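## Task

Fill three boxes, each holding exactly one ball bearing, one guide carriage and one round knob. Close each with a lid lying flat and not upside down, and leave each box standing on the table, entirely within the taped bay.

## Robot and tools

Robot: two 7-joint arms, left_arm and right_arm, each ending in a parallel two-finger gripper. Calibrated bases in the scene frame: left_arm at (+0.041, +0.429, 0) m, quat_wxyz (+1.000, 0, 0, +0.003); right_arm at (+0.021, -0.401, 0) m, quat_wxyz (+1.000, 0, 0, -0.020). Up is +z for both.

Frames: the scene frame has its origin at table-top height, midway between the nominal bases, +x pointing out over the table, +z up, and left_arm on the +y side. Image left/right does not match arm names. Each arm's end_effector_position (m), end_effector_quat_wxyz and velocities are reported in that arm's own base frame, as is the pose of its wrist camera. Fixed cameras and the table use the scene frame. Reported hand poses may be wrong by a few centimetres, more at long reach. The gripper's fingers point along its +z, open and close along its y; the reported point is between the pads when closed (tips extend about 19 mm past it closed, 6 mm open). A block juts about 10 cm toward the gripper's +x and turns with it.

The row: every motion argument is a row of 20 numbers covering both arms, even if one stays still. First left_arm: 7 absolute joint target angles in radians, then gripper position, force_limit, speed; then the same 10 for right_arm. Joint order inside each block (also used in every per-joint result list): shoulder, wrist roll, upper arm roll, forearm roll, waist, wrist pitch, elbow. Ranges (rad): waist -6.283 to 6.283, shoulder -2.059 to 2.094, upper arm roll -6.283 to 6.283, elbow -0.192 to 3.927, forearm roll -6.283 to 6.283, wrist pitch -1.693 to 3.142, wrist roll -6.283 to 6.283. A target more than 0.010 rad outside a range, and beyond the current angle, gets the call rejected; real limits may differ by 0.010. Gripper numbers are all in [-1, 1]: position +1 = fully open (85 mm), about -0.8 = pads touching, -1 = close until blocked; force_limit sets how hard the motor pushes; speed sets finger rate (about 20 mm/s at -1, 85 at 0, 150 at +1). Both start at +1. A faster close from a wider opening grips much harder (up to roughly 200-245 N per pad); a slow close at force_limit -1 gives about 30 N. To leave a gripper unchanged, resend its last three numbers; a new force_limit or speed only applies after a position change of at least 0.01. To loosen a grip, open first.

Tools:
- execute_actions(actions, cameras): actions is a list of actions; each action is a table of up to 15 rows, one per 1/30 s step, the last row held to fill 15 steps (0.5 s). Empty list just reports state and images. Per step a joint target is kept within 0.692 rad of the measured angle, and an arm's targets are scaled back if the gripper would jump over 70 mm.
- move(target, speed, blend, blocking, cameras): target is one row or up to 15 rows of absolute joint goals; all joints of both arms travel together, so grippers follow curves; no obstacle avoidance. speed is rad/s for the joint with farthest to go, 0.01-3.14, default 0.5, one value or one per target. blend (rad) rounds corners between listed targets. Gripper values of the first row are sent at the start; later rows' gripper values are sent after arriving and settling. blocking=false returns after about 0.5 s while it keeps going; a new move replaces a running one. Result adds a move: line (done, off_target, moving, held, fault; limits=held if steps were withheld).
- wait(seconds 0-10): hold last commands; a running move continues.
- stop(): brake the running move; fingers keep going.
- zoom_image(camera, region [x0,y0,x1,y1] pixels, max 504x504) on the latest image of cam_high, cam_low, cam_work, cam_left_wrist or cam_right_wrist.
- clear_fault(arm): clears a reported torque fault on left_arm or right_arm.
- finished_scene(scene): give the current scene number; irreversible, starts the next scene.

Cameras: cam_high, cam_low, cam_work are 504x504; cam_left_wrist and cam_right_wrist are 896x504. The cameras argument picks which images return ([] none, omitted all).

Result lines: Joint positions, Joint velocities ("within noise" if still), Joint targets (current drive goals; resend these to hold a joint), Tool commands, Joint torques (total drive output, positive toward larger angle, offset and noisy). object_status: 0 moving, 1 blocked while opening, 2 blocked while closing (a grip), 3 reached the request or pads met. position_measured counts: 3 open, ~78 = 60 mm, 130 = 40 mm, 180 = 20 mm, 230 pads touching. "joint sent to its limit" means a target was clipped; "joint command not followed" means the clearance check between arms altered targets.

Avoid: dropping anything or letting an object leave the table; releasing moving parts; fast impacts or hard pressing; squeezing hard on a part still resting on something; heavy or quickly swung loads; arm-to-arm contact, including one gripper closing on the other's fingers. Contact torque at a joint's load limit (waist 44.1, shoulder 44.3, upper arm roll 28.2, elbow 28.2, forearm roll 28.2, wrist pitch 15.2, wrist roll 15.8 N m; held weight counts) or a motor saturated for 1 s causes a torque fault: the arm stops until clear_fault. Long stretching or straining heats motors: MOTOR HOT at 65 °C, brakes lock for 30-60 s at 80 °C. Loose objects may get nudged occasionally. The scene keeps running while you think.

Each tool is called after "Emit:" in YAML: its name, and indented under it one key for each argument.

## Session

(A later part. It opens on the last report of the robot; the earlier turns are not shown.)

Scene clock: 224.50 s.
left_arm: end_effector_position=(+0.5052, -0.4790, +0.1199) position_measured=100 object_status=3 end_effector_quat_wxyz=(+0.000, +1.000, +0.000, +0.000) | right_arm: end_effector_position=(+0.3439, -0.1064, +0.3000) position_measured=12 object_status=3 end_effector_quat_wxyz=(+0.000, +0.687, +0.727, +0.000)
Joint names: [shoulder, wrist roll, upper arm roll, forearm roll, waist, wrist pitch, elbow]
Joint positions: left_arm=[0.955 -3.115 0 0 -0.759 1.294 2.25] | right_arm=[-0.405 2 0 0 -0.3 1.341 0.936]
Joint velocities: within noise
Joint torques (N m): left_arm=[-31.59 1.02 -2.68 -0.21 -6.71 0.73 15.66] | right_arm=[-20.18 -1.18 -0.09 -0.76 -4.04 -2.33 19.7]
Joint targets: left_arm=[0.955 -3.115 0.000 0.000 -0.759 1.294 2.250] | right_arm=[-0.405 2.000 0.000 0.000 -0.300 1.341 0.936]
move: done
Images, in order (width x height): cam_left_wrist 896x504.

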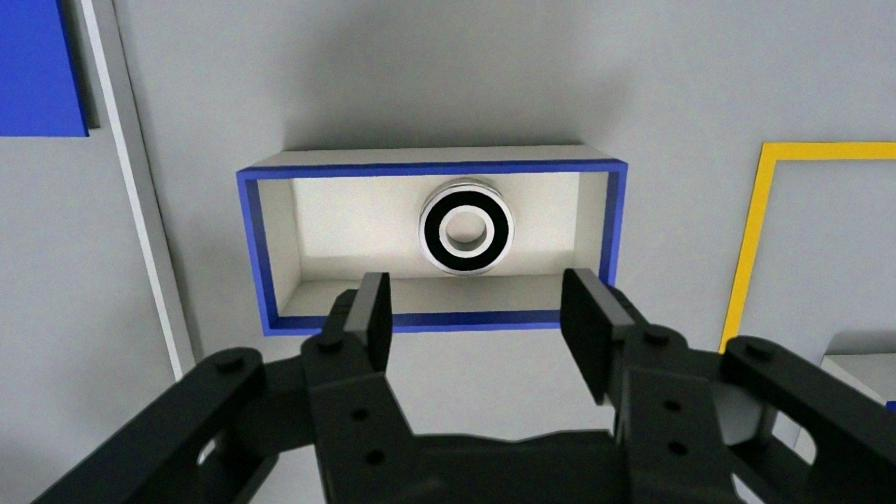

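Emit:
move:
  target:
    - [0.2893,-2.1773,0,0,0.1787,0.8804,1.1697,0.23,-1,-1,-0.4049,2.0,0,0,-0.3,1.3409,0.936,0.93,-1,-1]
    - [0.3555,-2.1773,0,0,0.1787,0.7815,1.1370,0.47,-1,-1,-0.4049,2.0,0,0,-0.3,1.3409,0.936,0.93,-1,-1]
  speed: [0.8,0.2]
  blend: [0.03,0]
  cameras: ["cam_left_wrist"]

Emit:
zoom_image:
  camera: "cam_left_wrist"
  region: [340, 170, 600, 370]

Scene clock: 228.43 s.
left_arm: end_effector_position=(+0.5151, +0.0930, +0.0805) position_measured=70 object_status=0 end_effector_quat_wxyz=(+0.000, +1.000, +0.000, +0.000) | right_arm: end_effector_position=(+0.3439, -0.1064, +0.3000) position_measured=12 object_status=3 end_effector_quat_wxyz=(+0.000, +0.687, +0.727, +0.000)
Joint names: [shoulder, wrist roll, upper arm roll, forearm roll, waist, wrist pitch, elbow]
Joint positions: left_arm=[0.356 -2.177 0 0 0.179 0.781 1.137] | right_arm=[-0.405 2 0 0 -0.3 1.341 0.936]
Joint velocities: within noise
Joint torques (N m): left_arm=[-17.29 1.52 -0.44 -0.76 7.9 -5.59 10.2] | right_arm=[-18.9 -1.04 -0.06 -0.78 -3.4 -2.86 19.64]
Joint targets: left_arm=[0.356 -2.177 0.000 0.000 0.179 0.782 1.137] | right_arm=[-0.405 2.000 0.000 0.000 -0.300 1.341 0.936]
move: done
Images, in order (width x height): cam_left_wrist 896x504.

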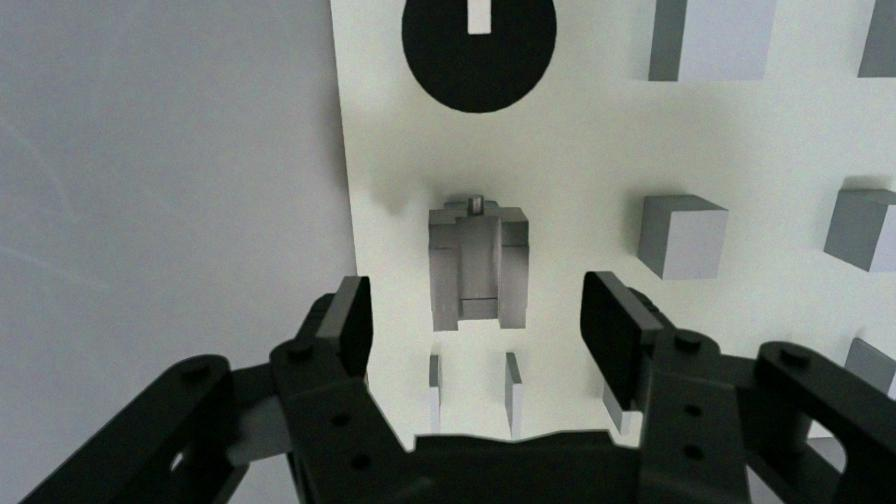

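Scaled by 1.938 from the camera's 896x504 image, which has a finer 1280x720 frame.

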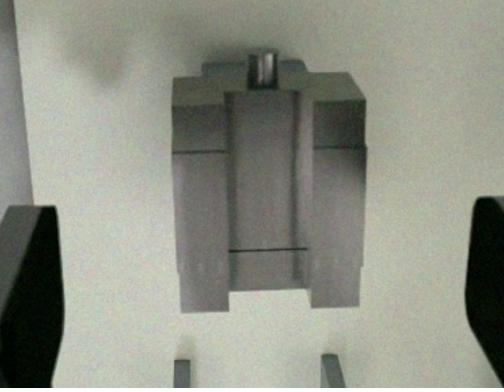

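Emit:
move:
  target:
    - [0.3545,-2.1826,0,0,0.1734,0.7810,1.1355,0.47,-1,-1,-0.4049,2.0,0,0,-0.3,1.3409,0.936,0.93,-1,-1]
    - [0.4133,-2.1826,0,0,0.1734,0.7077,1.1210,0.47,-1,-1,-0.4049,2.0,0,0,-0.3,1.3409,0.936,0.93,-1,-1]
    - [0.4133,-2.1826,0,0,0.1734,0.7077,1.1210,-1,-1,-1,-0.4049,2.0,0,0,-0.3,1.3409,0.936,0.93,-1,-1]
  speed: 0.12
  cameras: ["cam_left_wrist"]

Scene clock: 231.60 s.
left_arm: end_effector_position=(+0.5155, +0.0903, +0.0500) position_measured=146 object_status=0 end_effector_quat_wxyz=(+0.000, +1.000, +0.000, +0.000) | right_arm: end_effector_position=(+0.3439, -0.1064, +0.3000) position_measured=12 object_status=3 end_effector_quat_wxyz=(+0.000, +0.687, +0.727, +0.000)
Joint names: [shoulder, wrist roll, upper arm roll, forearm roll, waist, wrist pitch, elbow]
Joint positions: left_arm=[0.413 -2.183 0 0 0.173 0.708 1.121] | right_arm=[-0.405 2 0 0 -0.3 1.341 0.936]
Joint velocities: within noise
Joint torques (N m): left_arm=[-18.15 -1.66 0.12 -0.44 -5.86 -5.02 9.82] | right_arm=[-18.24 -0.92 -0.09 -0.77 -3.02 -3.31 19.65]
Joint targets: left_arm=[0.413 -2.183 0.000 0.000 0.173 0.708 1.121] | right_arm=[-0.405 2.000 0.000 0.000 -0.300 1.341 0.936]
move: done
Images, in order (width x height): cam_left_wrist 896x504.

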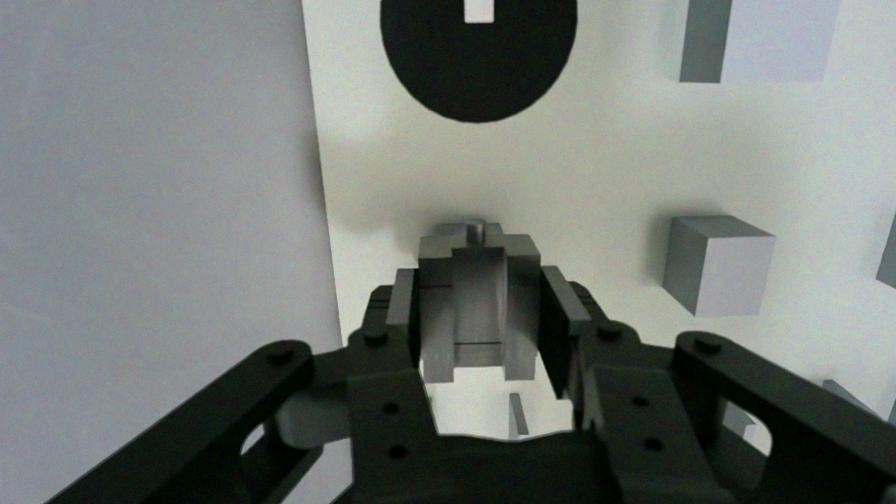

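Emit:
move:
  target:
    - [0.2893,-2.1826,0,0,0.1734,0.8804,1.1697,-1,-1,-1,-0.4049,2.0,0,0,-0.3,1.3409,0.936,0.93,-1,-1]
    - [0.9682,-3.1282,0,0,-0.7722,1.3043,2.2725,-1,-1,-1,-0.4049,2.0,0,0,-0.3,1.3409,0.936,0.93,-1,-1]
    - [1.0259,-3.1282,0,0,-0.7722,1.1488,2.1747,-1,-1,-1,-0.4049,2.0,0,0,-0.3,1.3409,0.936,0.93,-1,-1]
  speed: [0.15,0.65,0.15]
  cameras: ["cam_left_wrist"]

Scene clock: 236.57 s.
left_arm: end_effector_position=(+0.5000, -0.4870, +0.0501) position_measured=146 object_status=2 end_effector_quat_wxyz=(+0.000, +1.000, +0.000, +0.000) | right_arm: end_effector_position=(+0.3439, -0.1064, +0.3000) position_measured=12 object_status=3 end_effector_quat_wxyz=(+0.000, +0.687, +0.727, +0.000)
Joint names: [shoulder, wrist roll, upper arm roll, forearm roll, waist, wrist pitch, elbow]
Joint positions: left_arm=[1.026 -3.128 0 0 -0.772 1.149 2.175] | right_arm=[-0.405 2 0 0 -0.3 1.341 0.936]
Joint velocities: within noise
Joint torques (N m): left_arm=[-27.22 -1.66 1.63 -0.43 -6.47 -6.03 11.58] | right_arm=[-17.05 -0.71 -0.05 -0.78 -2.6 -4.02 19.68]
Joint targets: left_arm=[1.026 -3.128 0.000 0.000 -0.772 1.149 2.175] | right_arm=[-0.405 2.000 0.000 0.000 -0.300 1.341 0.936]
move: done
Images, in order (width x height): cam_left_wrist 896x504.

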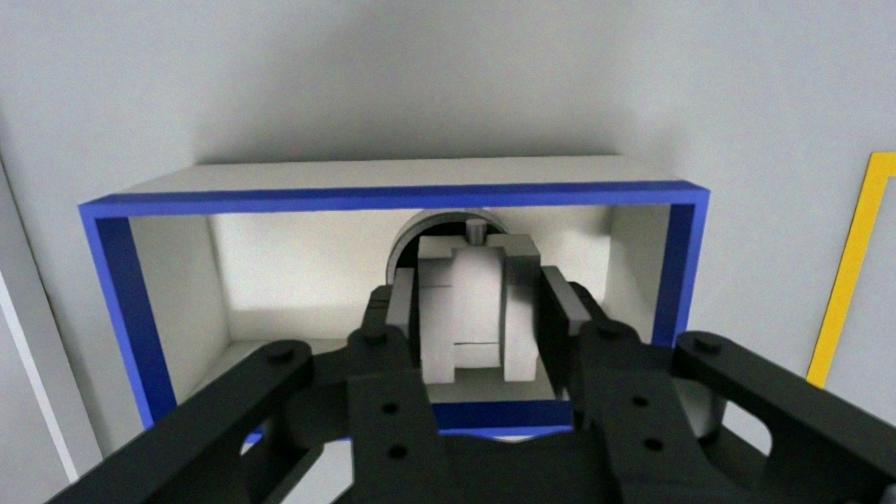

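Emit:
move:
  target: [1.0349,-3.1282,0,0,-0.7722,1.1357,2.1706,-1,-1,-1,-0.4049,2.0,0,0,-0.3,1.3409,0.936,0.93,-1,-1]
  speed: 0.06
  cameras: []

Emit:
move:
  target: [1.0362,-3.1282,0,0,-0.7722,1.1338,2.1700,-1,-1,-1,-0.4049,2.0,0,0,-0.3,1.3409,0.936,0.93,-1,-1]
  speed: 0.03
  cameras: []

Scene clock: 237.53 s.
left_arm: end_effector_position=(+0.5000, -0.4870, +0.0431) position_measured=146 object_status=2 end_effector_quat_wxyz=(+0.000, +1.000, +0.000, +0.000) | right_arm: end_effector_position=(+0.3439, -0.1064, +0.3000) position_measured=12 object_status=3 end_effector_quat_wxyz=(+0.000, +0.687, +0.727, +0.000)
Joint names: [shoulder, wrist roll, upper arm roll, forearm roll, waist, wrist pitch, elbow]
Joint positions: left_arm=[1.035 -3.128 0 0 -0.772 1.136 2.171] | right_arm=[-0.405 2 0 0 -0.3 1.341 0.936]
Joint velocities: within noise
Joint torques (N m): left_arm=[-26.74 -1.55 1.39 -0.44 -6.54 -6.1 11.66] | right_arm=[-16.89 -0.71 -0.08 -0.74 -2.61 -4.25 19.65]
Joint targets: left_arm=[1.035 -3.128 0.000 0.000 -0.772 1.136 2.171] | right_arm=[-0.405 2.000 0.000 0.000 -0.300 1.341 0.936]
move: done
No camera images: "cameras" was empty.

Scene clock: 238.23 s.
left_arm: end_effector_position=(+0.5001, -0.4870, +0.0421) position_measured=146 object_status=2 end_effector_quat_wxyz=(+0.000, +1.000, +0.000, +0.000) | right_arm: end_effector_position=(+0.3439, -0.1064, +0.3000) position_measured=12 object_status=3 end_effector_quat_wxyz=(+0.000, +0.687, +0.727, +0.000)
Joint names: [shoulder, wrist roll, upper arm roll, forearm roll, waist, wrist pitch, elbow]
Joint positions: left_arm=[1.036 -3.128 0 0 -0.772 1.134 2.17] | right_arm=[-0.405 2 0 0 -0.3 1.341 0.936]
Joint velocities: within noise
Joint torques (N m): left_arm=[-20.77 -1.47 0.95 -0.59 -6.37 -5.31 7.96] | right_arm=[-16.75 -0.66 -0.02 -0.85 -2.33 -4.22 19.68]
Joint targets: left_arm=[1.036 -3.128 0.000 0.000 -0.772 1.134 2.170] | right_arm=[-0.405 2.000 0.000 0.000 -0.300 1.341 0.936]
move: done
No camera images: "cameras" was empty.

Contact. Release.

Emit:
move:
  target: [1.0359,-3.1282,0,0,-0.7722,1.1343,2.1702,0.08,-1,-1,-0.4049,2.0,0,0,-0.3,1.3409,0.936,0.93,-1,-1]
  speed: 0.03
  cameras: []

Emit:
move:
  target:
    - [1.0259,-3.1282,0,0,-0.7722,1.1488,2.1747,0.08,-1,-1,-0.4049,2.0,0,0,-0.3,1.3409,0.936,0.93,-1,-1]
    - [0.9682,-3.1282,0,0,-0.7722,1.3043,2.2725,0.08,-1,-1,-0.4049,2.0,0,0,-0.3,1.3409,0.936,0.93,-1,-1]
  speed: [0.05,0.2]
  cameras: ["cam_left_wrist"]

Scene clock: 239.30 s.
left_arm: end_effector_position=(+0.5000, -0.4870, +0.0423) position_measured=119 object_status=0 end_effector_quat_wxyz=(+0.000, +1.000, +0.000, +0.000) | right_arm: end_effector_position=(+0.3439, -0.1064, +0.3000) position_measured=12 object_status=3 end_effector_quat_wxyz=(+0.000, +0.687, +0.727, +0.000)
Joint names: [shoulder, wrist roll, upper arm roll, forearm roll, waist, wrist pitch, elbow]
Joint positions: left_arm=[1.036 -3.128 0 0 -0.772 1.134 2.17] | right_arm=[-0.405 2 0 0 -0.3 1.341 0.936]
Joint velocities: within noise
Joint torques (N m): left_arm=[-31.84 -1.49 0.37 -0.58 -5.58 0.52 15.15] | right_arm=[-16.43 -0.62 -0.1 -0.81 -2.4 -4.29 19.74]
Joint targets: left_arm=[1.036 -3.128 0.000 0.000 -0.772 1.134 2.170] | right_arm=[-0.405 2.000 0.000 0.000 -0.300 1.341 0.936]
move: done
No camera images: "cameras" was empty.

Scene clock: 240.80 s.
left_arm: end_effector_position=(+0.5000, -0.4870, +0.1199) position_measured=119 object_status=3 end_effector_quat_wxyz=(+0.000, +1.000, +0.000, +0.000) | right_arm: end_effector_position=(+0.3439, -0.1064, +0.3000) position_measured=12 object_status=3 end_effector_quat_wxyz=(+0.000, +0.687, +0.727, +0.000)
Joint names: [shoulder, wrist roll, upper arm roll, forearm roll, waist, wrist pitch, elbow]
Joint positions: left_arm=[0.968 -3.128 0 0 -0.772 1.304 2.272] | right_arm=[-0.405 2 0 0 -0.3 1.341 0.936]
Joint velocities: within noise
Joint torques (N m): left_arm=[-30.95 -1.48 -0.26 -0.72 -4.01 0.63 15.66] | right_arm=[-16.01 -0.45 -0.04 -0.75 -2.1 -4.31 19.62]
Joint targets: left_arm=[0.968 -3.128 0.000 0.000 -0.772 1.304 2.273] | right_arm=[-0.405 2.000 0.000 0.000 -0.300 1.341 0.936]
move: done
Images, in order (width x height): cam_left_wrist 896x504.

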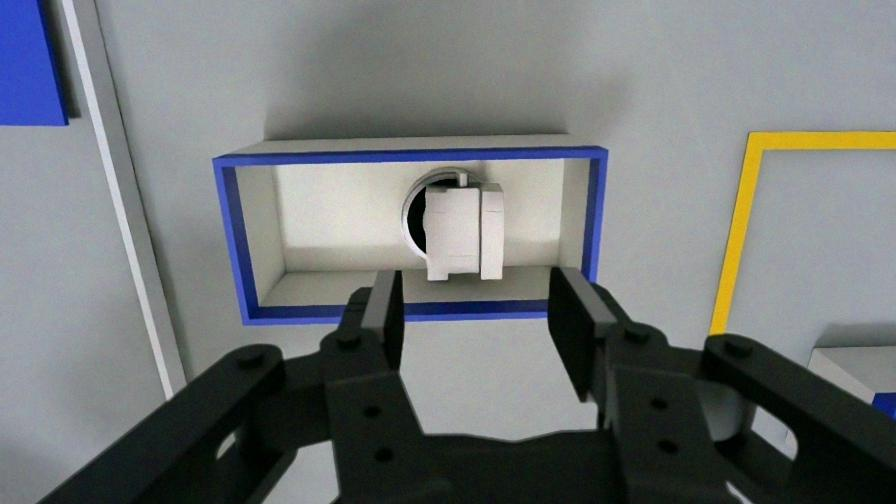

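Emit:
move:
  target:
    - [0.5306,-2.2038,0,0,0.1522,1.0032,1.5338,0.08,-1,-1,-0.4049,2.0,0,0,-0.3,1.3409,0.936,0.93,-1,-1]
    - [0.5850,-2.2038,0,0,0.1522,0.9134,1.4984,0.51,-1,-1,-0.4049,2.0,0,0,-0.3,1.3409,0.936,0.93,-1,-1]
  speed: [0.8,0.2]
  blend: [0.03,0]
  cameras: ["cam_left_wrist"]

Scene clock: 244.67 s.
left_arm: end_effector_position=(+0.5931, +0.0910, +0.0800) position_measured=64 object_status=0 end_effector_quat_wxyz=(+0.000, +1.000, +0.000, +0.000) | right_arm: end_effector_position=(+0.3439, -0.1064, +0.3000) position_measured=12 object_status=3 end_effector_quat_wxyz=(+0.000, +0.687, +0.727, +0.000)
Joint names: [shoulder, wrist roll, upper arm roll, forearm roll, waist, wrist pitch, elbow]
Joint positions: left_arm=[0.585 -2.204 0 0 0.152 0.913 1.498] | right_arm=[-0.405 2 0 0 -0.3 1.341 0.936]
Joint velocities: within noise
Joint torques (N m): left_arm=[-21.56 1.44 2.18 -0.81 7.31 -5.72 10.99] | right_arm=[-15.2 -0.29 0.07 -0.8 -1.63 -4.26 19.73]
Joint targets: left_arm=[0.585 -2.204 0.000 0.000 0.152 0.913 1.498] | right_arm=[-0.405 2.000 0.000 0.000 -0.300 1.341 0.936]
move: done
Images, in order (width x height): cam_left_wrist 896x504.

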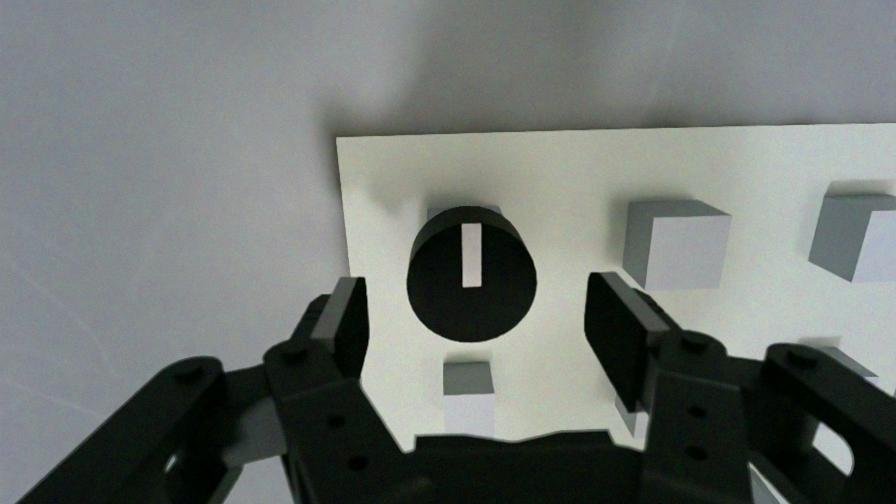

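Emit:
move:
  target:
    - [0.6277,-2.2038,0,0,0.1522,0.8560,1.4837,0.51,-1,-1,-0.4049,2.0,0,0,-0.3,1.3409,0.936,0.93,-1,-1]
    - [0.6277,-2.2038,0,0,0.1522,0.8560,1.4837,-1,-1,-1,-0.4049,2.0,0,0,-0.3,1.3409,0.936,0.93,-1,-1]
  speed: 0.12
  cameras: []

Emit:
move:
  target:
    - [0.5306,-2.2038,0,0,0.1522,1.0032,1.5338,-1,-1,-1,-0.4049,2.0,0,0,-0.3,1.3409,0.936,0.93,-1,-1]
    - [0.7686,-3.0606,0,0,-0.7046,1.157,1.9256,-1,-1,-1,-0.4049,2.0,0,0,-0.3,1.3409,0.936,0.93,-1,-1]
    - [0.8504,-3.0606,0,0,-0.7046,1.0105,1.8609,-1,-1,-1,-0.4049,2.0,0,0,-0.3,1.3409,0.936,0.93,-1,-1]
  speed: [0.15,0.6,0.15]
  cameras: ["cam_left_wrist"]

Scene clock: 247.50 s.
left_arm: end_effector_position=(+0.5931, +0.0910, +0.0530) position_measured=122 object_status=0 end_effector_quat_wxyz=(+0.000, +1.000, +0.000, +0.000) | right_arm: end_effector_position=(+0.3439, -0.1064, +0.3000) position_measured=12 object_status=3 end_effector_quat_wxyz=(+0.000, +0.687, +0.727, +0.000)
Joint names: [shoulder, wrist roll, upper arm roll, forearm roll, waist, wrist pitch, elbow]
Joint positions: left_arm=[0.628 -2.204 0 0 0.152 0.856 1.484] | right_arm=[-0.405 2 0 0 -0.3 1.341 0.936]
Joint velocities: within noise
Joint torques (N m): left_arm=[-22.29 1.33 2.13 -0.78 7.05 -5.56 10.65] | right_arm=[-14.5 -0.29 0.08 -0.79 -1.45 -4.31 19.62]
Joint targets: left_arm=[0.628 -2.204 0.000 0.000 0.152 0.856 1.484] | right_arm=[-0.405 2.000 0.000 0.000 -0.300 1.341 0.936]
move: done
No camera images: "cameras" was empty.

Scene clock: 251.43 s.
left_arm: end_effector_position=(+0.5045, -0.4289, +0.0502) position_measured=122 object_status=2 end_effector_quat_wxyz=(+0.000, +1.000, +0.000, +0.000) | right_arm: end_effector_position=(+0.3439, -0.1064, +0.3000) position_measured=12 object_status=3 end_effector_quat_wxyz=(+0.000, +0.687, +0.727, +0.000)
Joint names: [shoulder, wrist roll, upper arm roll, forearm roll, waist, wrist pitch, elbow]
Joint positions: left_arm=[0.85 -3.061 0 0 -0.705 1.011 1.861] | right_arm=[-0.405 2 0 0 -0.3 1.341 0.936]
Joint velocities: within noise
Joint torques (N m): left_arm=[-25.11 -1.66 0.54 -0.98 -4.03 -5.79 10.97] | right_arm=[-13.67 -0.05 0 -0.72 -0.71 -4.29 19.58]
Joint targets: left_arm=[0.850 -3.061 0.000 0.000 -0.705 1.011 1.861] | right_arm=[-0.405 2.000 0.000 0.000 -0.300 1.341 0.936]
move: done
Images, in order (width x height): cam_left_wrist 896x504.

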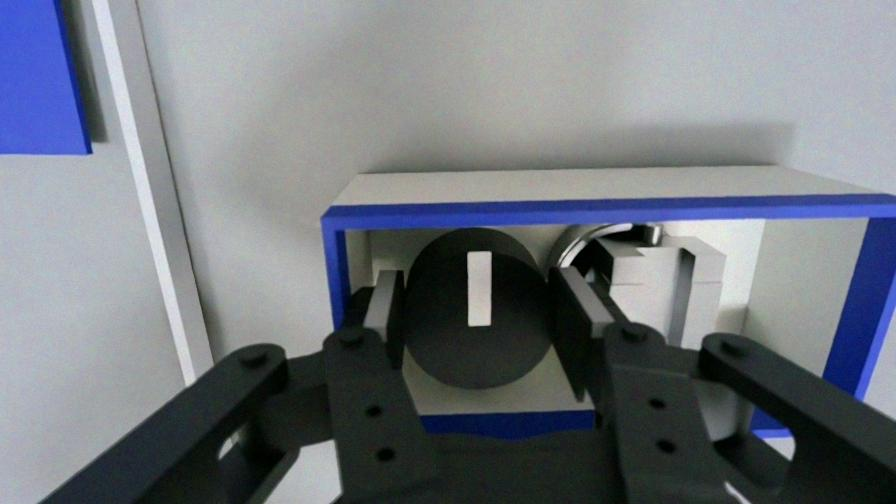

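Emit:
move:
  target: [0.8736,-3.0612,0,0,-0.7052,0.9816,1.8552,-1,-1,-1,-0.4049,2.0,0,0,-0.3,1.3409,0.936,0.93,-1,-1]
  speed: 0.07
  cameras: ["cam_left_wrist"]

Emit:
move:
  target: [0.8757,-3.0612,0,0,-0.7052,0.9789,1.8546,-1,-1,-1,-0.4049,2.0,0,0,-0.3,1.3409,0.936,0.93,-1,-1]
  speed: 0.03
  cameras: ["cam_left_wrist"]

Scene clock: 252.53 s.
left_arm: end_effector_position=(+0.5043, -0.4294, +0.0350) position_measured=122 object_status=2 end_effector_quat_wxyz=(+0.000, +1.000, +0.000, +0.000) | right_arm: end_effector_position=(+0.3439, -0.1064, +0.3000) position_measured=12 object_status=3 end_effector_quat_wxyz=(+0.000, +0.687, +0.727, +0.000)
Joint names: [shoulder, wrist roll, upper arm roll, forearm roll, waist, wrist pitch, elbow]
Joint positions: left_arm=[0.873 -3.061 0 0 -0.705 0.982 1.855] | right_arm=[-0.405 2 0 0 -0.3 1.341 0.936]
Joint velocities: within noise
Joint torques (N m): left_arm=[-16.21 -1.42 -0.4 -0.77 -3.38 -4.12 6.18] | right_arm=[-13.3 0.03 -0.01 -0.75 -0.82 -4.2 19.73]
Joint targets: left_arm=[0.874 -3.061 0.000 0.000 -0.705 0.982 1.855] | right_arm=[-0.405 2.000 0.000 0.000 -0.300 1.341 0.936]
move: done
Images, in order (width x height): cam_left_wrist 896x504.

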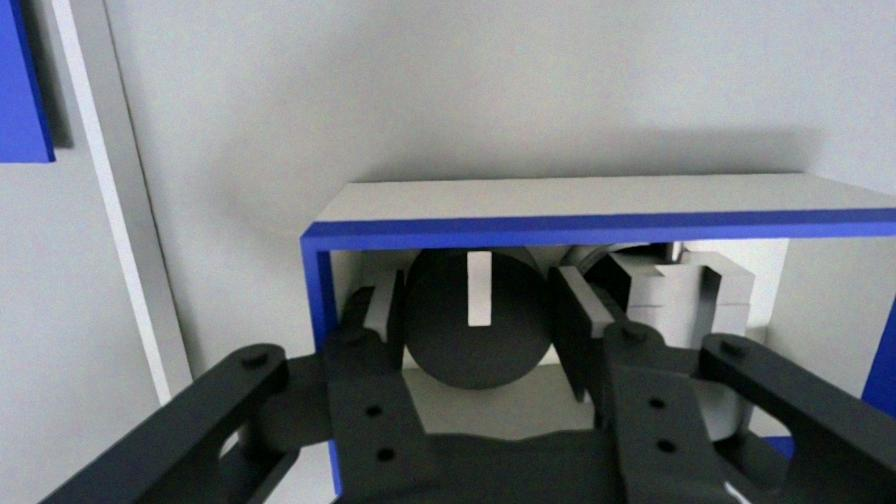

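Scene clock: 253.23 s.
left_arm: end_effector_position=(+0.5043, -0.4294, +0.0336) position_measured=122 object_status=2 end_effector_quat_wxyz=(+0.000, +1.000, +0.000, +0.000) | right_arm: end_effector_position=(+0.3439, -0.1064, +0.3000) position_measured=12 object_status=3 end_effector_quat_wxyz=(+0.000, +0.687, +0.727, +0.000)
Joint names: [shoulder, wrist roll, upper arm roll, forearm roll, waist, wrist pitch, elbow]
Joint positions: left_arm=[0.875 -3.061 0 0 -0.705 0.979 1.855] | right_arm=[-0.405 2 0 0 -0.3 1.341 0.936]
Joint velocities: within noise
Joint torques (N m): left_arm=[-4.73 -1.43 3.47 -0.73 2.36 -1.47 -2.23] | right_arm=[-13.24 0.02 -0.02 -0.72 -0.75 -4.29 19.63]
Joint targets: left_arm=[0.876 -3.061 0.000 0.000 -0.705 0.979 1.855] | right_arm=[-0.405 2.000 0.000 0.000 -0.300 1.341 0.936]
move: done
Images, in order (width x height): cam_left_wrist 896x504.

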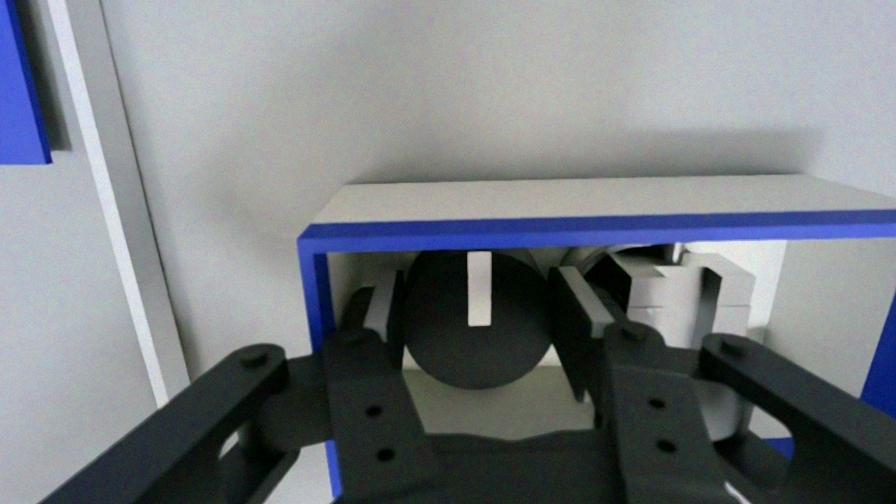

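Emit:
move:
  target:
    - [0.8742,-3.0612,0,0,-0.7052,0.9808,1.8550,-1,-1,-1,-0.4049,2.0,0,0,-0.3,1.3409,0.936,0.93,-1,-1]
    - [0.8742,-3.0612,0,0,-0.7052,0.9808,1.8550,0.2,-1,-1,-0.4049,2.0,0,0,-0.3,1.3409,0.936,0.93,-1,-1]
    - [0.8504,-3.0612,0,0,-0.7052,1.0105,1.8609,0.2,-1,-1,-0.4049,2.0,0,0,-0.3,1.3409,0.936,0.93,-1,-1]
    - [0.7686,-3.0612,0,0,-0.7052,1.157,1.9256,0.2,-1,-1,-0.4049,2.0,0,0,-0.3,1.3409,0.936,0.93,-1,-1]
  speed: [0.05,0.05,0.06,0.2]
  cameras: ["cam_left_wrist","cam_high"]

Scene clock: 257.63 s.
left_arm: end_effector_position=(+0.5042, -0.4292, +0.1199) position_measured=104 object_status=3 end_effector_quat_wxyz=(+0.000, +1.000, +0.000, +0.000) | right_arm: end_effector_position=(+0.3439, -0.1064, +0.3000) position_measured=12 object_status=3 end_effector_quat_wxyz=(+0.000, +0.687, +0.727, +0.000)
Joint names: [shoulder, wrist roll, upper arm roll, forearm roll, waist, wrist pitch, elbow]
Joint positions: left_arm=[0.769 -3.061 0 0 -0.705 1.157 1.926] | right_arm=[-0.405 2 0 0 -0.3 1.341 0.936]
Joint velocities: within noise
Joint torques (N m): left_arm=[-29.59 -0.91 -1.94 -1.03 -0.72 0.6 15.45] | right_arm=[-12.05 0.24 0.22 -0.72 -0.18 -4.23 19.58]
Joint targets: left_arm=[0.769 -3.061 0.000 0.000 -0.705 1.157 1.926] | right_arm=[-0.405 2.000 0.000 0.000 -0.300 1.341 0.936]
move: done
Images, in order (width x height): cam_high 504x504, cam_left_wrist 896x504.

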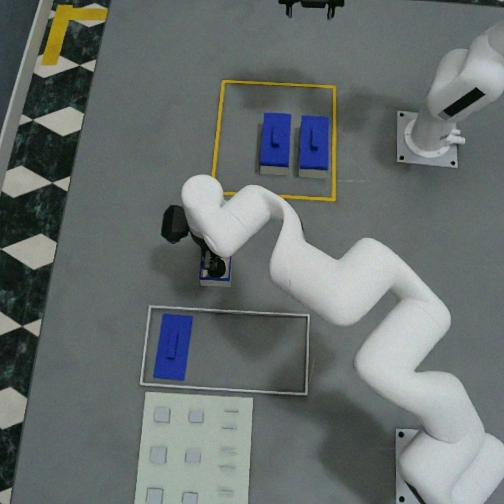

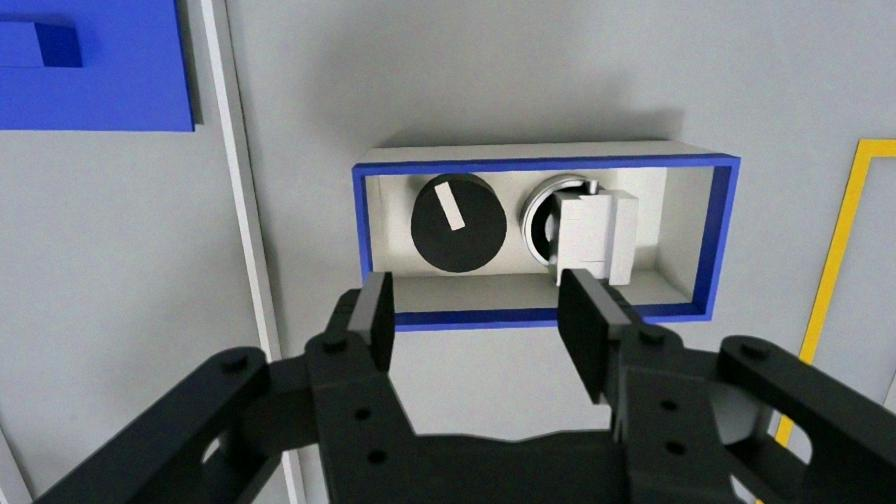

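Emit:
move:
  target: [0.6144,-4.3046,0,0,-0.3776,1.0542,1.6686,-0.1,-1,-1,-0.4049,2.0,0,0,-0.3,1.3409,0.936,0.93,-1,-1]
  speed: 0.7
  cameras: ["cam_left_wrist"]

Scene clock: 261.07 s.
left_arm: end_effector_position=(+0.5799, -0.2300, +0.1200) position_measured=141 object_status=3 end_effector_quat_wxyz=(+0.000, +0.707, +0.707, +0.000) | right_arm: end_effector_position=(+0.3439, -0.1064, +0.3000) position_measured=12 object_status=3 end_effector_quat_wxyz=(+0.000, +0.687, +0.727, +0.000)
Joint names: [shoulder, wrist roll, upper arm roll, forearm roll, waist, wrist pitch, elbow]
Joint positions: left_arm=[0.614 -4.304 0 0 -0.378 1.054 1.669] | right_arm=[-0.405 2 0 0 -0.3 1.341 0.936]
Joint velocities: within noise
Joint torques (N m): left_arm=[-27.25 -1.6 -1.68 -0.96 7.56 -5.73 10.93] | right_arm=[-11.23 0.33 0.07 -0.79 0.15 -4.23 19.51]
Joint targets: left_arm=[0.614 -4.305 0.000 0.000 -0.378 1.054 1.669] | right_arm=[-0.405 2.000 0.000 0.000 -0.300 1.341 0.936]
move: done
Images, in order (width x height): cam_left_wrist 896x504.

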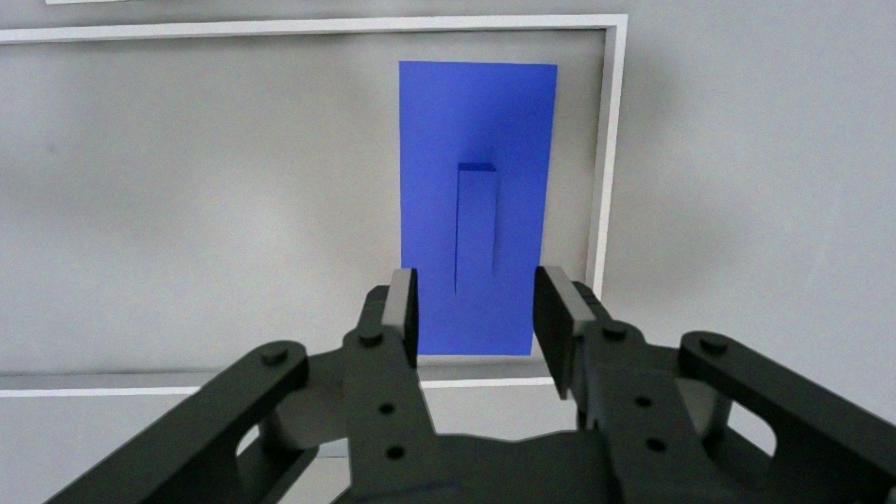

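Emit:
move:
  target:
    - [0.6386,-4.2809,0,0,-0.3759,1.0698,1.7084,-0.1,-1,-1,-0.4049,2.0,0,0,-0.3,1.3409,0.936,0.93,-1,-1]
    - [0.7593,-4.2809,0,0,-0.3759,0.8880,1.6473,-0.1,-1,-1,-0.4049,2.0,0,0,-0.3,1.3409,0.936,0.93,-1,-1]
    - [0.7593,-4.2809,0,0,-0.3759,0.8880,1.6473,-1,-1,-1,-0.4049,2.0,0,0,-0.3,1.3409,0.936,0.93,-1,-1]
  speed: [0.1,0.13,0.1]
  cameras: ["cam_left_wrist"]

Emit:
move:
  target:
    - [0.6386,-4.2809,0,0,-0.3759,1.0698,1.7084,-1,-1,-1,-0.4049,2.0,0,0,-0.3,1.3409,0.936,0.93,-1,-1]
    - [0.8708,-4.6745,0,0,-0.7405,1.2449,2.1157,-1,-1,-1,-0.4049,2.0,0,0,-0.3,1.3409,0.936,0.93,-1,-1]
    - [0.9015,-4.6745,0,0,-0.7405,1.1585,2.0600,-1,-1,-1,-0.4049,2.0,0,0,-0.3,1.3409,0.936,0.93,-1,-1]
  speed: [0.12,0.4,0.1]
  cameras: ["cam_left_wrist","cam_high"]

Emit:
zoom_image:
  camera: "cam_left_wrist"
  region: [320, 10, 640, 190]

Scene clock: 265.83 s.
left_arm: end_effector_position=(+0.5864, -0.2314, +0.0330) position_measured=191 object_status=2 end_effector_quat_wxyz=(+0.000, +0.715, +0.699, +0.000) | right_arm: end_effector_position=(+0.3439, -0.1064, +0.3000) position_measured=12 object_status=3 end_effector_quat_wxyz=(+0.000, +0.687, +0.727, +0.000)
Joint names: [shoulder, wrist roll, upper arm roll, forearm roll, waist, wrist pitch, elbow]
Joint positions: left_arm=[0.759 -4.281 0 0 -0.376 0.888 1.647] | right_arm=[-0.405 2 0 0 -0.3 1.341 0.936]
Joint velocities: within noise
Joint torques (N m): left_arm=[-23.38 1.38 -2.05 -1.05 7.64 -5.39 10.7] | right_arm=[-10.3 0.61 0.04 -0.81 0.71 -4.26 19.58]
Joint targets: left_arm=[0.759 -4.281 0.000 0.000 -0.376 0.888 1.647] | right_arm=[-0.405 2.000 0.000 0.000 -0.300 1.341 0.936]
move: done
Images, in order (width x height): cam_left_wrist 896x504.

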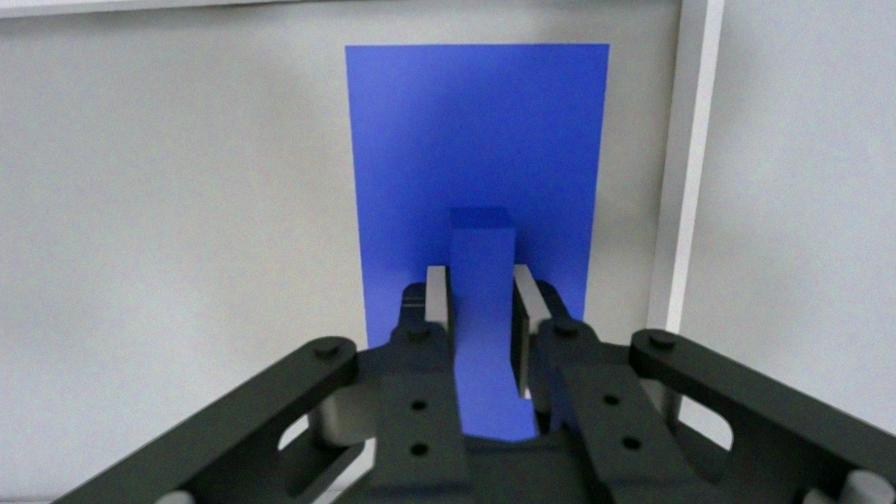

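Scene clock: 269.70 s.
left_arm: end_effector_position=(+0.5043, -0.4609, +0.0871) position_measured=191 object_status=2 end_effector_quat_wxyz=(+0.000, +0.705, +0.710, +0.000) | right_arm: end_effector_position=(+0.3439, -0.1064, +0.3000) position_measured=12 object_status=3 end_effector_quat_wxyz=(+0.000, +0.687, +0.727, +0.000)
Joint names: [shoulder, wrist roll, upper arm roll, forearm roll, waist, wrist pitch, elbow]
Joint positions: left_arm=[0.901 -4.675 0 0 -0.741 1.159 2.06] | right_arm=[-0.405 2 0 0 -0.3 1.341 0.936]
Joint velocities: within noise
Joint torques (N m): left_arm=[-25.81 -1.64 2.26 -1.26 -5.86 -5.76 11.37] | right_arm=[-9.33 0.76 0.05 -0.7 0.99 -4.23 19.69]
Joint targets: left_arm=[0.901 -4.675 0.000 0.000 -0.740 1.158 2.060] | right_arm=[-0.405 2.000 0.000 0.000 -0.300 1.341 0.936]
move: done
Images, in order (width x height): cam_high 504x504, cam_left_wrist 896x504.

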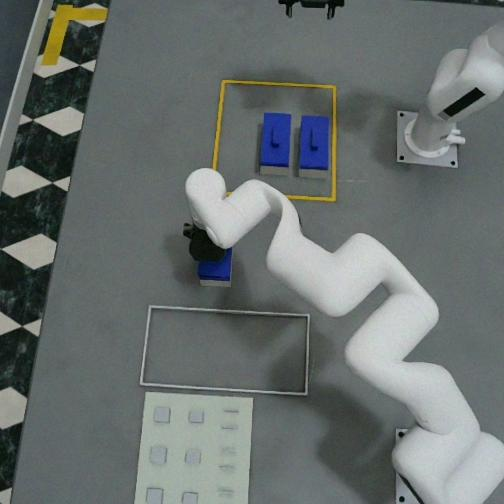

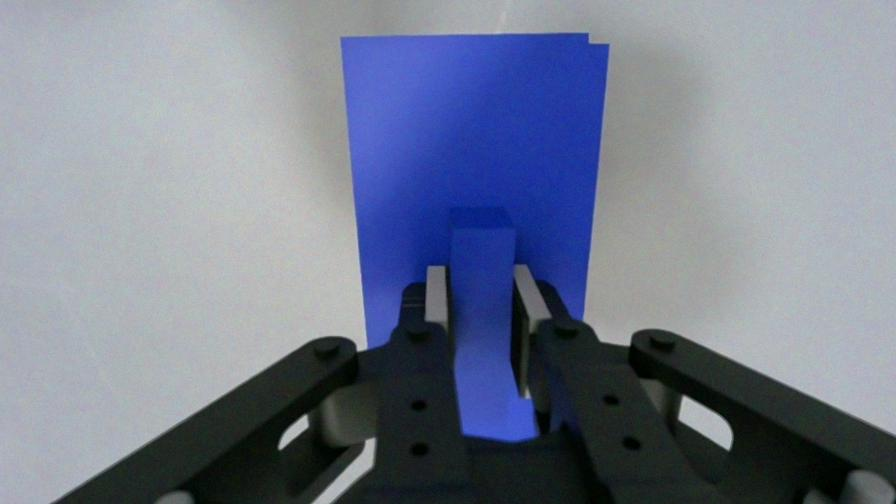

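Scaled by 1.575 from the camera's 896x504 image, which has a finer 1280x720 frame.

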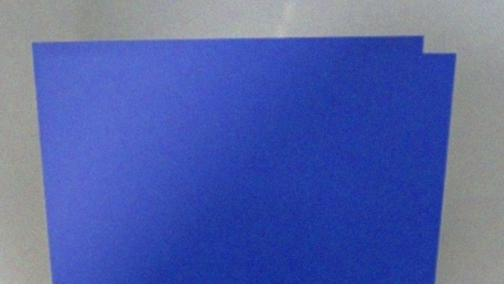

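Emit:
move:
  target:
    - [0.8891,-4.683,0,0,-0.7439,1.1491,2.0382,-1,-1,-1,-0.4049,2.0,0,0,-0.3,1.3409,0.936,0.93,-1,-1]
  speed: 0.05
  cameras: ["cam_left_wrist"]

Emit:
zoom_image:
  camera: "cam_left_wrist"
  region: [320, 10, 640, 190]

Scene clock: 271.03 s.
left_arm: end_effector_position=(+0.5010, -0.4610, +0.0870) position_measured=191 object_status=2 end_effector_quat_wxyz=(+0.000, +0.703, +0.711, +0.000) | right_arm: end_effector_position=(+0.3439, -0.1064, +0.3000) position_measured=12 object_status=3 end_effector_quat_wxyz=(+0.000, +0.687, +0.727, +0.000)
Joint names: [shoulder, wrist roll, upper arm roll, forearm roll, waist, wrist pitch, elbow]
Joint positions: left_arm=[0.889 -4.683 0 0 -0.744 1.149 2.038] | right_arm=[-0.405 2 0 0 -0.3 1.341 0.936]
Joint velocities: within noise
Joint torques (N m): left_arm=[-31.72 -1.66 2.04 -1.06 -6.61 -5.66 11.43] | right_arm=[-8.78 0.9 0.11 -0.64 1.29 -4.26 19.49]
Joint targets: left_arm=[0.889 -4.683 0.000 0.000 -0.744 1.149 2.038] | right_arm=[-0.405 2.000 0.000 0.000 -0.300 1.341 0.936]
move: done
Images, in order (width x height): cam_left_wrist 896x504.

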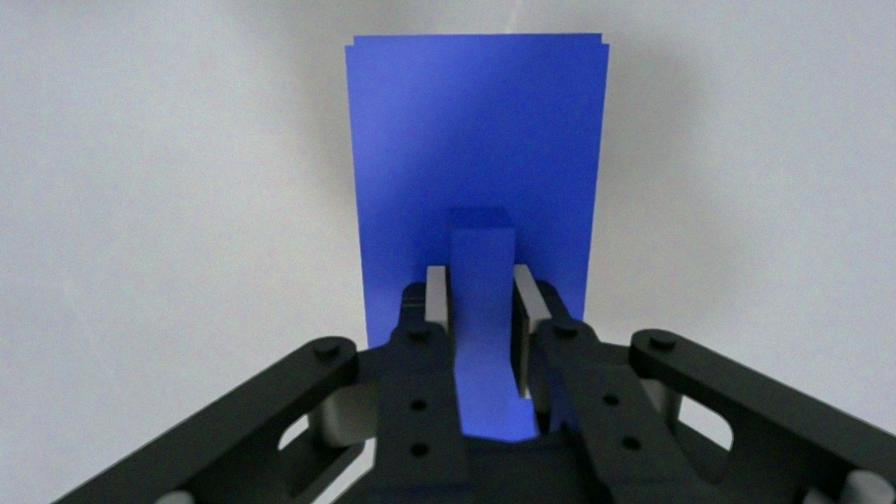

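Scaled by 1.575 from the camera's 896x504 image, which has a finer 1280x720 frame.

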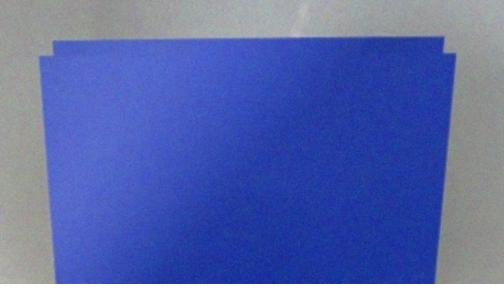

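Emit:
move:
  target:
    - [0.8949,-4.683,0,0,-0.7439,1.1374,2.0323,-1,-1,-1,-0.4049,2.0,0,0,-0.3,1.3409,0.936,0.93,-1,-1]
  speed: 0.03
  cameras: []

Emit:
move:
  target:
    - [0.8960,-4.683,0,0,-0.7439,1.1353,2.0313,-1,-1,-1,-0.4049,2.0,0,0,-0.3,1.3409,0.936,0.93,-1,-1]
  speed: 0.03
  cameras: []

Emit:
move:
  target:
    - [0.8965,-4.683,0,0,-0.7439,1.1343,2.0308,-1,-1,-1,-0.4049,2.0,0,0,-0.3,1.3409,0.936,0.93,-1,-1]
  speed: 0.03
  cameras: ["cam_left_wrist"]

Scene clock: 272.13 s.
left_arm: end_effector_position=(+0.5010, -0.4610, +0.0815) position_measured=191 object_status=2 end_effector_quat_wxyz=(+0.000, +0.703, +0.711, +0.000) | right_arm: end_effector_position=(+0.3439, -0.1064, +0.3000) position_measured=12 object_status=3 end_effector_quat_wxyz=(+0.000, +0.687, +0.727, +0.000)
Joint names: [shoulder, wrist roll, upper arm roll, forearm roll, waist, wrist pitch, elbow]
Joint positions: left_arm=[0.895 -4.683 0 0 -0.744 1.138 2.032] | right_arm=[-0.405 2 0 0 -0.3 1.341 0.936]
Joint velocities: within noise
Joint torques (N m): left_arm=[-24.21 -1.76 1.05 -1.26 -6.27 -5.74 10.93] | right_arm=[-8.67 0.87 0.06 -0.7 1.55 -4.3 19.53]
Joint targets: left_arm=[0.895 -4.683 0.000 0.000 -0.744 1.137 2.032] | right_arm=[-0.405 2.000 0.000 0.000 -0.300 1.341 0.936]
move: done
No camera images: "cameras" was empty.

Scene clock: 272.83 s.
left_arm: end_effector_position=(+0.5010, -0.4610, +0.0805) position_measured=191 object_status=2 end_effector_quat_wxyz=(+0.000, +0.703, +0.711, +0.000) | right_arm: end_effector_position=(+0.3439, -0.1064, +0.3000) position_measured=12 object_status=3 end_effector_quat_wxyz=(+0.000, +0.687, +0.727, +0.000)
Joint names: [shoulder, wrist roll, upper arm roll, forearm roll, waist, wrist pitch, elbow]
Joint positions: left_arm=[0.896 -4.683 0 0 -0.744 1.135 2.031] | right_arm=[-0.405 2 0 0 -0.3 1.341 0.936]
Joint velocities: within noise
Joint torques (N m): left_arm=[-24.89 -1.6 0.22 -1.24 -6.34 -5.83 10.96] | right_arm=[-8.69 0.87 0.12 -0.68 1.36 -4.24 19.63]
Joint targets: left_arm=[0.896 -4.683 0.000 0.000 -0.744 1.135 2.031] | right_arm=[-0.405 2.000 0.000 0.000 -0.300 1.341 0.936]
move: done
No camera images: "cameras" was empty.

Scene clock: 273.53 s.
left_arm: end_effector_position=(+0.5010, -0.4610, +0.0801) position_measured=191 object_status=2 end_effector_quat_wxyz=(+0.000, +0.703, +0.711, +0.000) | right_arm: end_effector_position=(+0.3439, -0.1064, +0.3000) position_measured=12 object_status=3 end_effector_quat_wxyz=(+0.000, +0.687, +0.727, +0.000)
Joint names: [shoulder, wrist roll, upper arm roll, forearm roll, waist, wrist pitch, elbow]
Joint positions: left_arm=[0.896 -4.683 0 0 -0.744 1.134 2.031] | right_arm=[-0.405 2 0 0 -0.3 1.341 0.936]
Joint velocities: within noise
Joint torques (N m): left_arm=[-21.09 -1.56 -0.87 -1.21 -6.23 -6.02 9.1] | right_arm=[-8.7 0.94 0.21 -0.63 1.78 -4.29 19.57]
Joint targets: left_arm=[0.896 -4.683 0.000 0.000 -0.744 1.134 2.031] | right_arm=[-0.405 2.000 0.000 0.000 -0.300 1.341 0.936]
move: done
Images, in order (width x height): cam_left_wrist 896x504.

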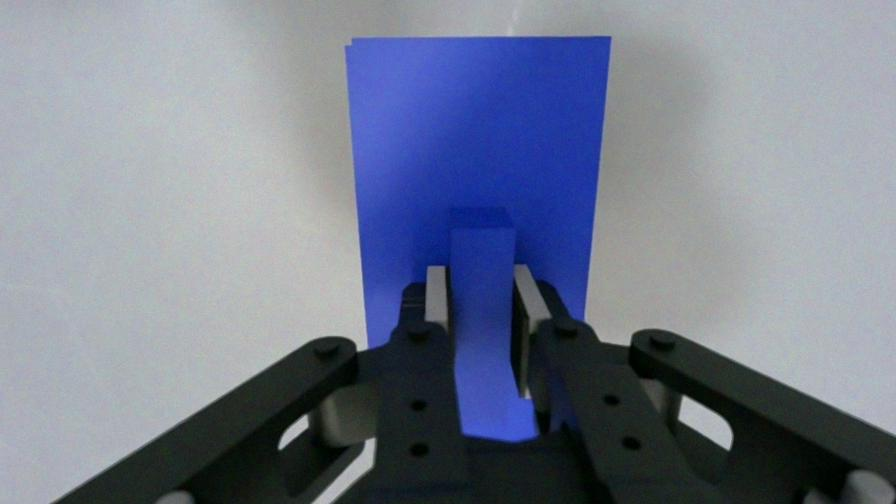

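Emit:
move:
  target:
    - [0.8960,-4.683,0,0,-0.7439,1.1353,2.0313,-1,-1,-1,-0.4049,2.0,0,0,-0.3,1.3409,0.936,0.93,-1,-1]
    - [0.8960,-4.683,0,0,-0.7439,1.1353,2.0313,-0.2,-1,-1,-0.4049,2.0,0,0,-0.3,1.3409,0.936,0.93,-1,-1]
    - [0.8891,-4.683,0,0,-0.7439,1.1491,2.0382,-0.2,-1,-1,-0.4049,2.0,0,0,-0.3,1.3409,0.936,0.93,-1,-1]
    - [0.8582,-4.683,0,0,-0.7439,1.2355,2.094,-0.2,-1,-1,-0.4049,2.0,0,0,-0.3,1.3409,0.936,0.93,-1,-1]
  speed: [0.03,0.1,0.06,0.15]
  cameras: ["cam_left_wrist","cam_work"]

Scene clock: 276.83 s.
left_arm: end_effector_position=(+0.5011, -0.4612, +0.1250) position_measured=154 object_status=3 end_effector_quat_wxyz=(+0.000, +0.703, +0.711, +0.000) | right_arm: end_effector_position=(+0.3439, -0.1064, +0.3000) position_measured=12 object_status=3 end_effector_quat_wxyz=(+0.000, +0.687, +0.727, +0.000)
Joint names: [shoulder, wrist roll, upper arm roll, forearm roll, waist, wrist pitch, elbow]
Joint positions: left_arm=[0.858 -4.683 0 0 -0.744 1.235 2.094] | right_arm=[-0.405 2 0 0 -0.3 1.341 0.936]
Joint velocities: within noise
Joint torques (N m): left_arm=[-30.6 -1.33 -2.54 -1.11 -5.8 0.6 15.38] | right_arm=[-8.83 1.08 0.07 -0.6 1.93 -4.28 19.62]
Joint targets: left_arm=[0.858 -4.683 0.000 0.000 -0.744 1.235 2.094] | right_arm=[-0.405 2.000 0.000 0.000 -0.300 1.341 0.936]
move: done
Images, in order (width x height): cam_work 504x504, cam_left_wrist 896x504.

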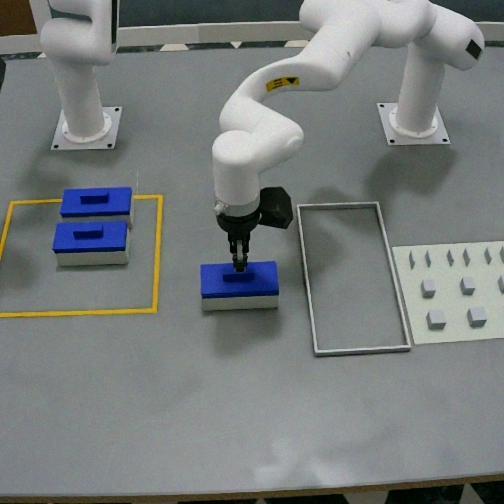

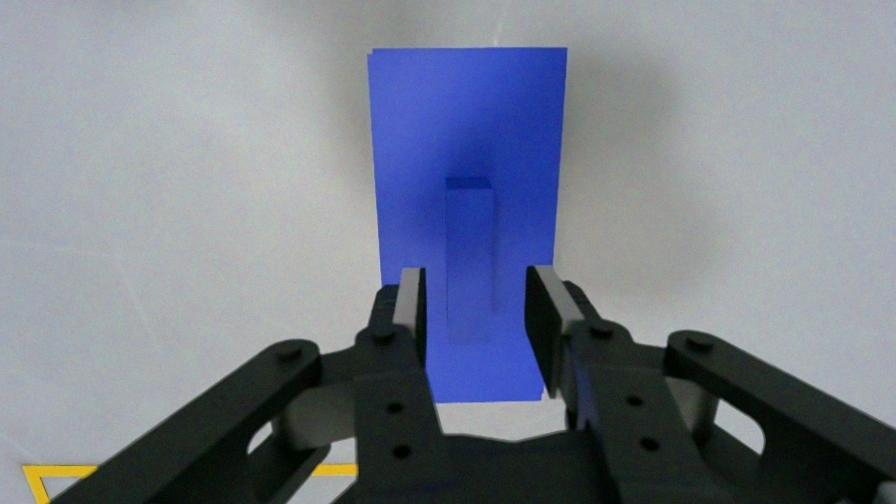

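Emit:
zoom_image:
  camera: "cam_left_wrist"
  region: [340, 20, 600, 200]

Emit:
zoom_image:
  camera: "cam_work"
  region: [180, 230, 300, 330]

Emit:
zoom_image:
  camera: "cam_work"
  region: [30, 170, 150, 270]

Scaled by 1.938 from the camera's 896x504 image, which has a finer 1280x720 frame.

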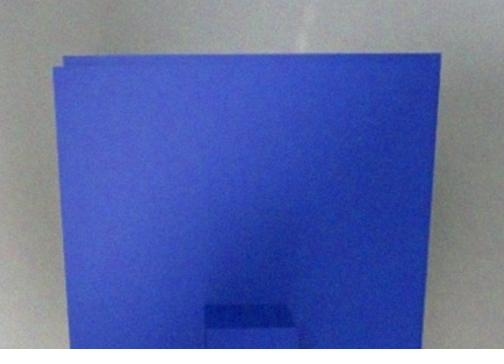

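Scaled by 4.200 from the camera's 504x504 image, which has a finer 720x720 frame.

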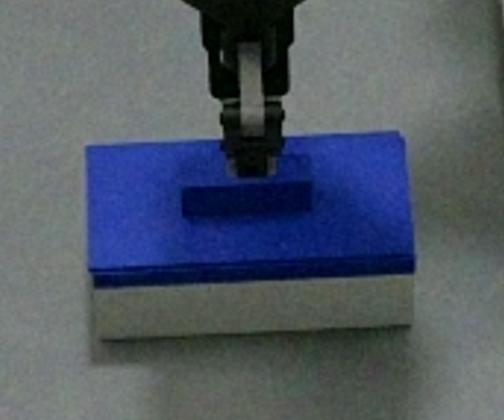

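Scaled by 4.200 from the camera's 504x504 image, which has a finer 720x720 frame.

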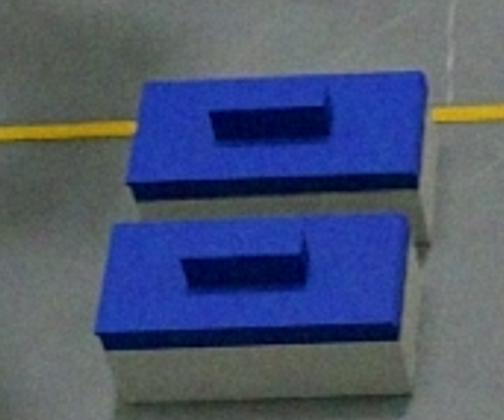

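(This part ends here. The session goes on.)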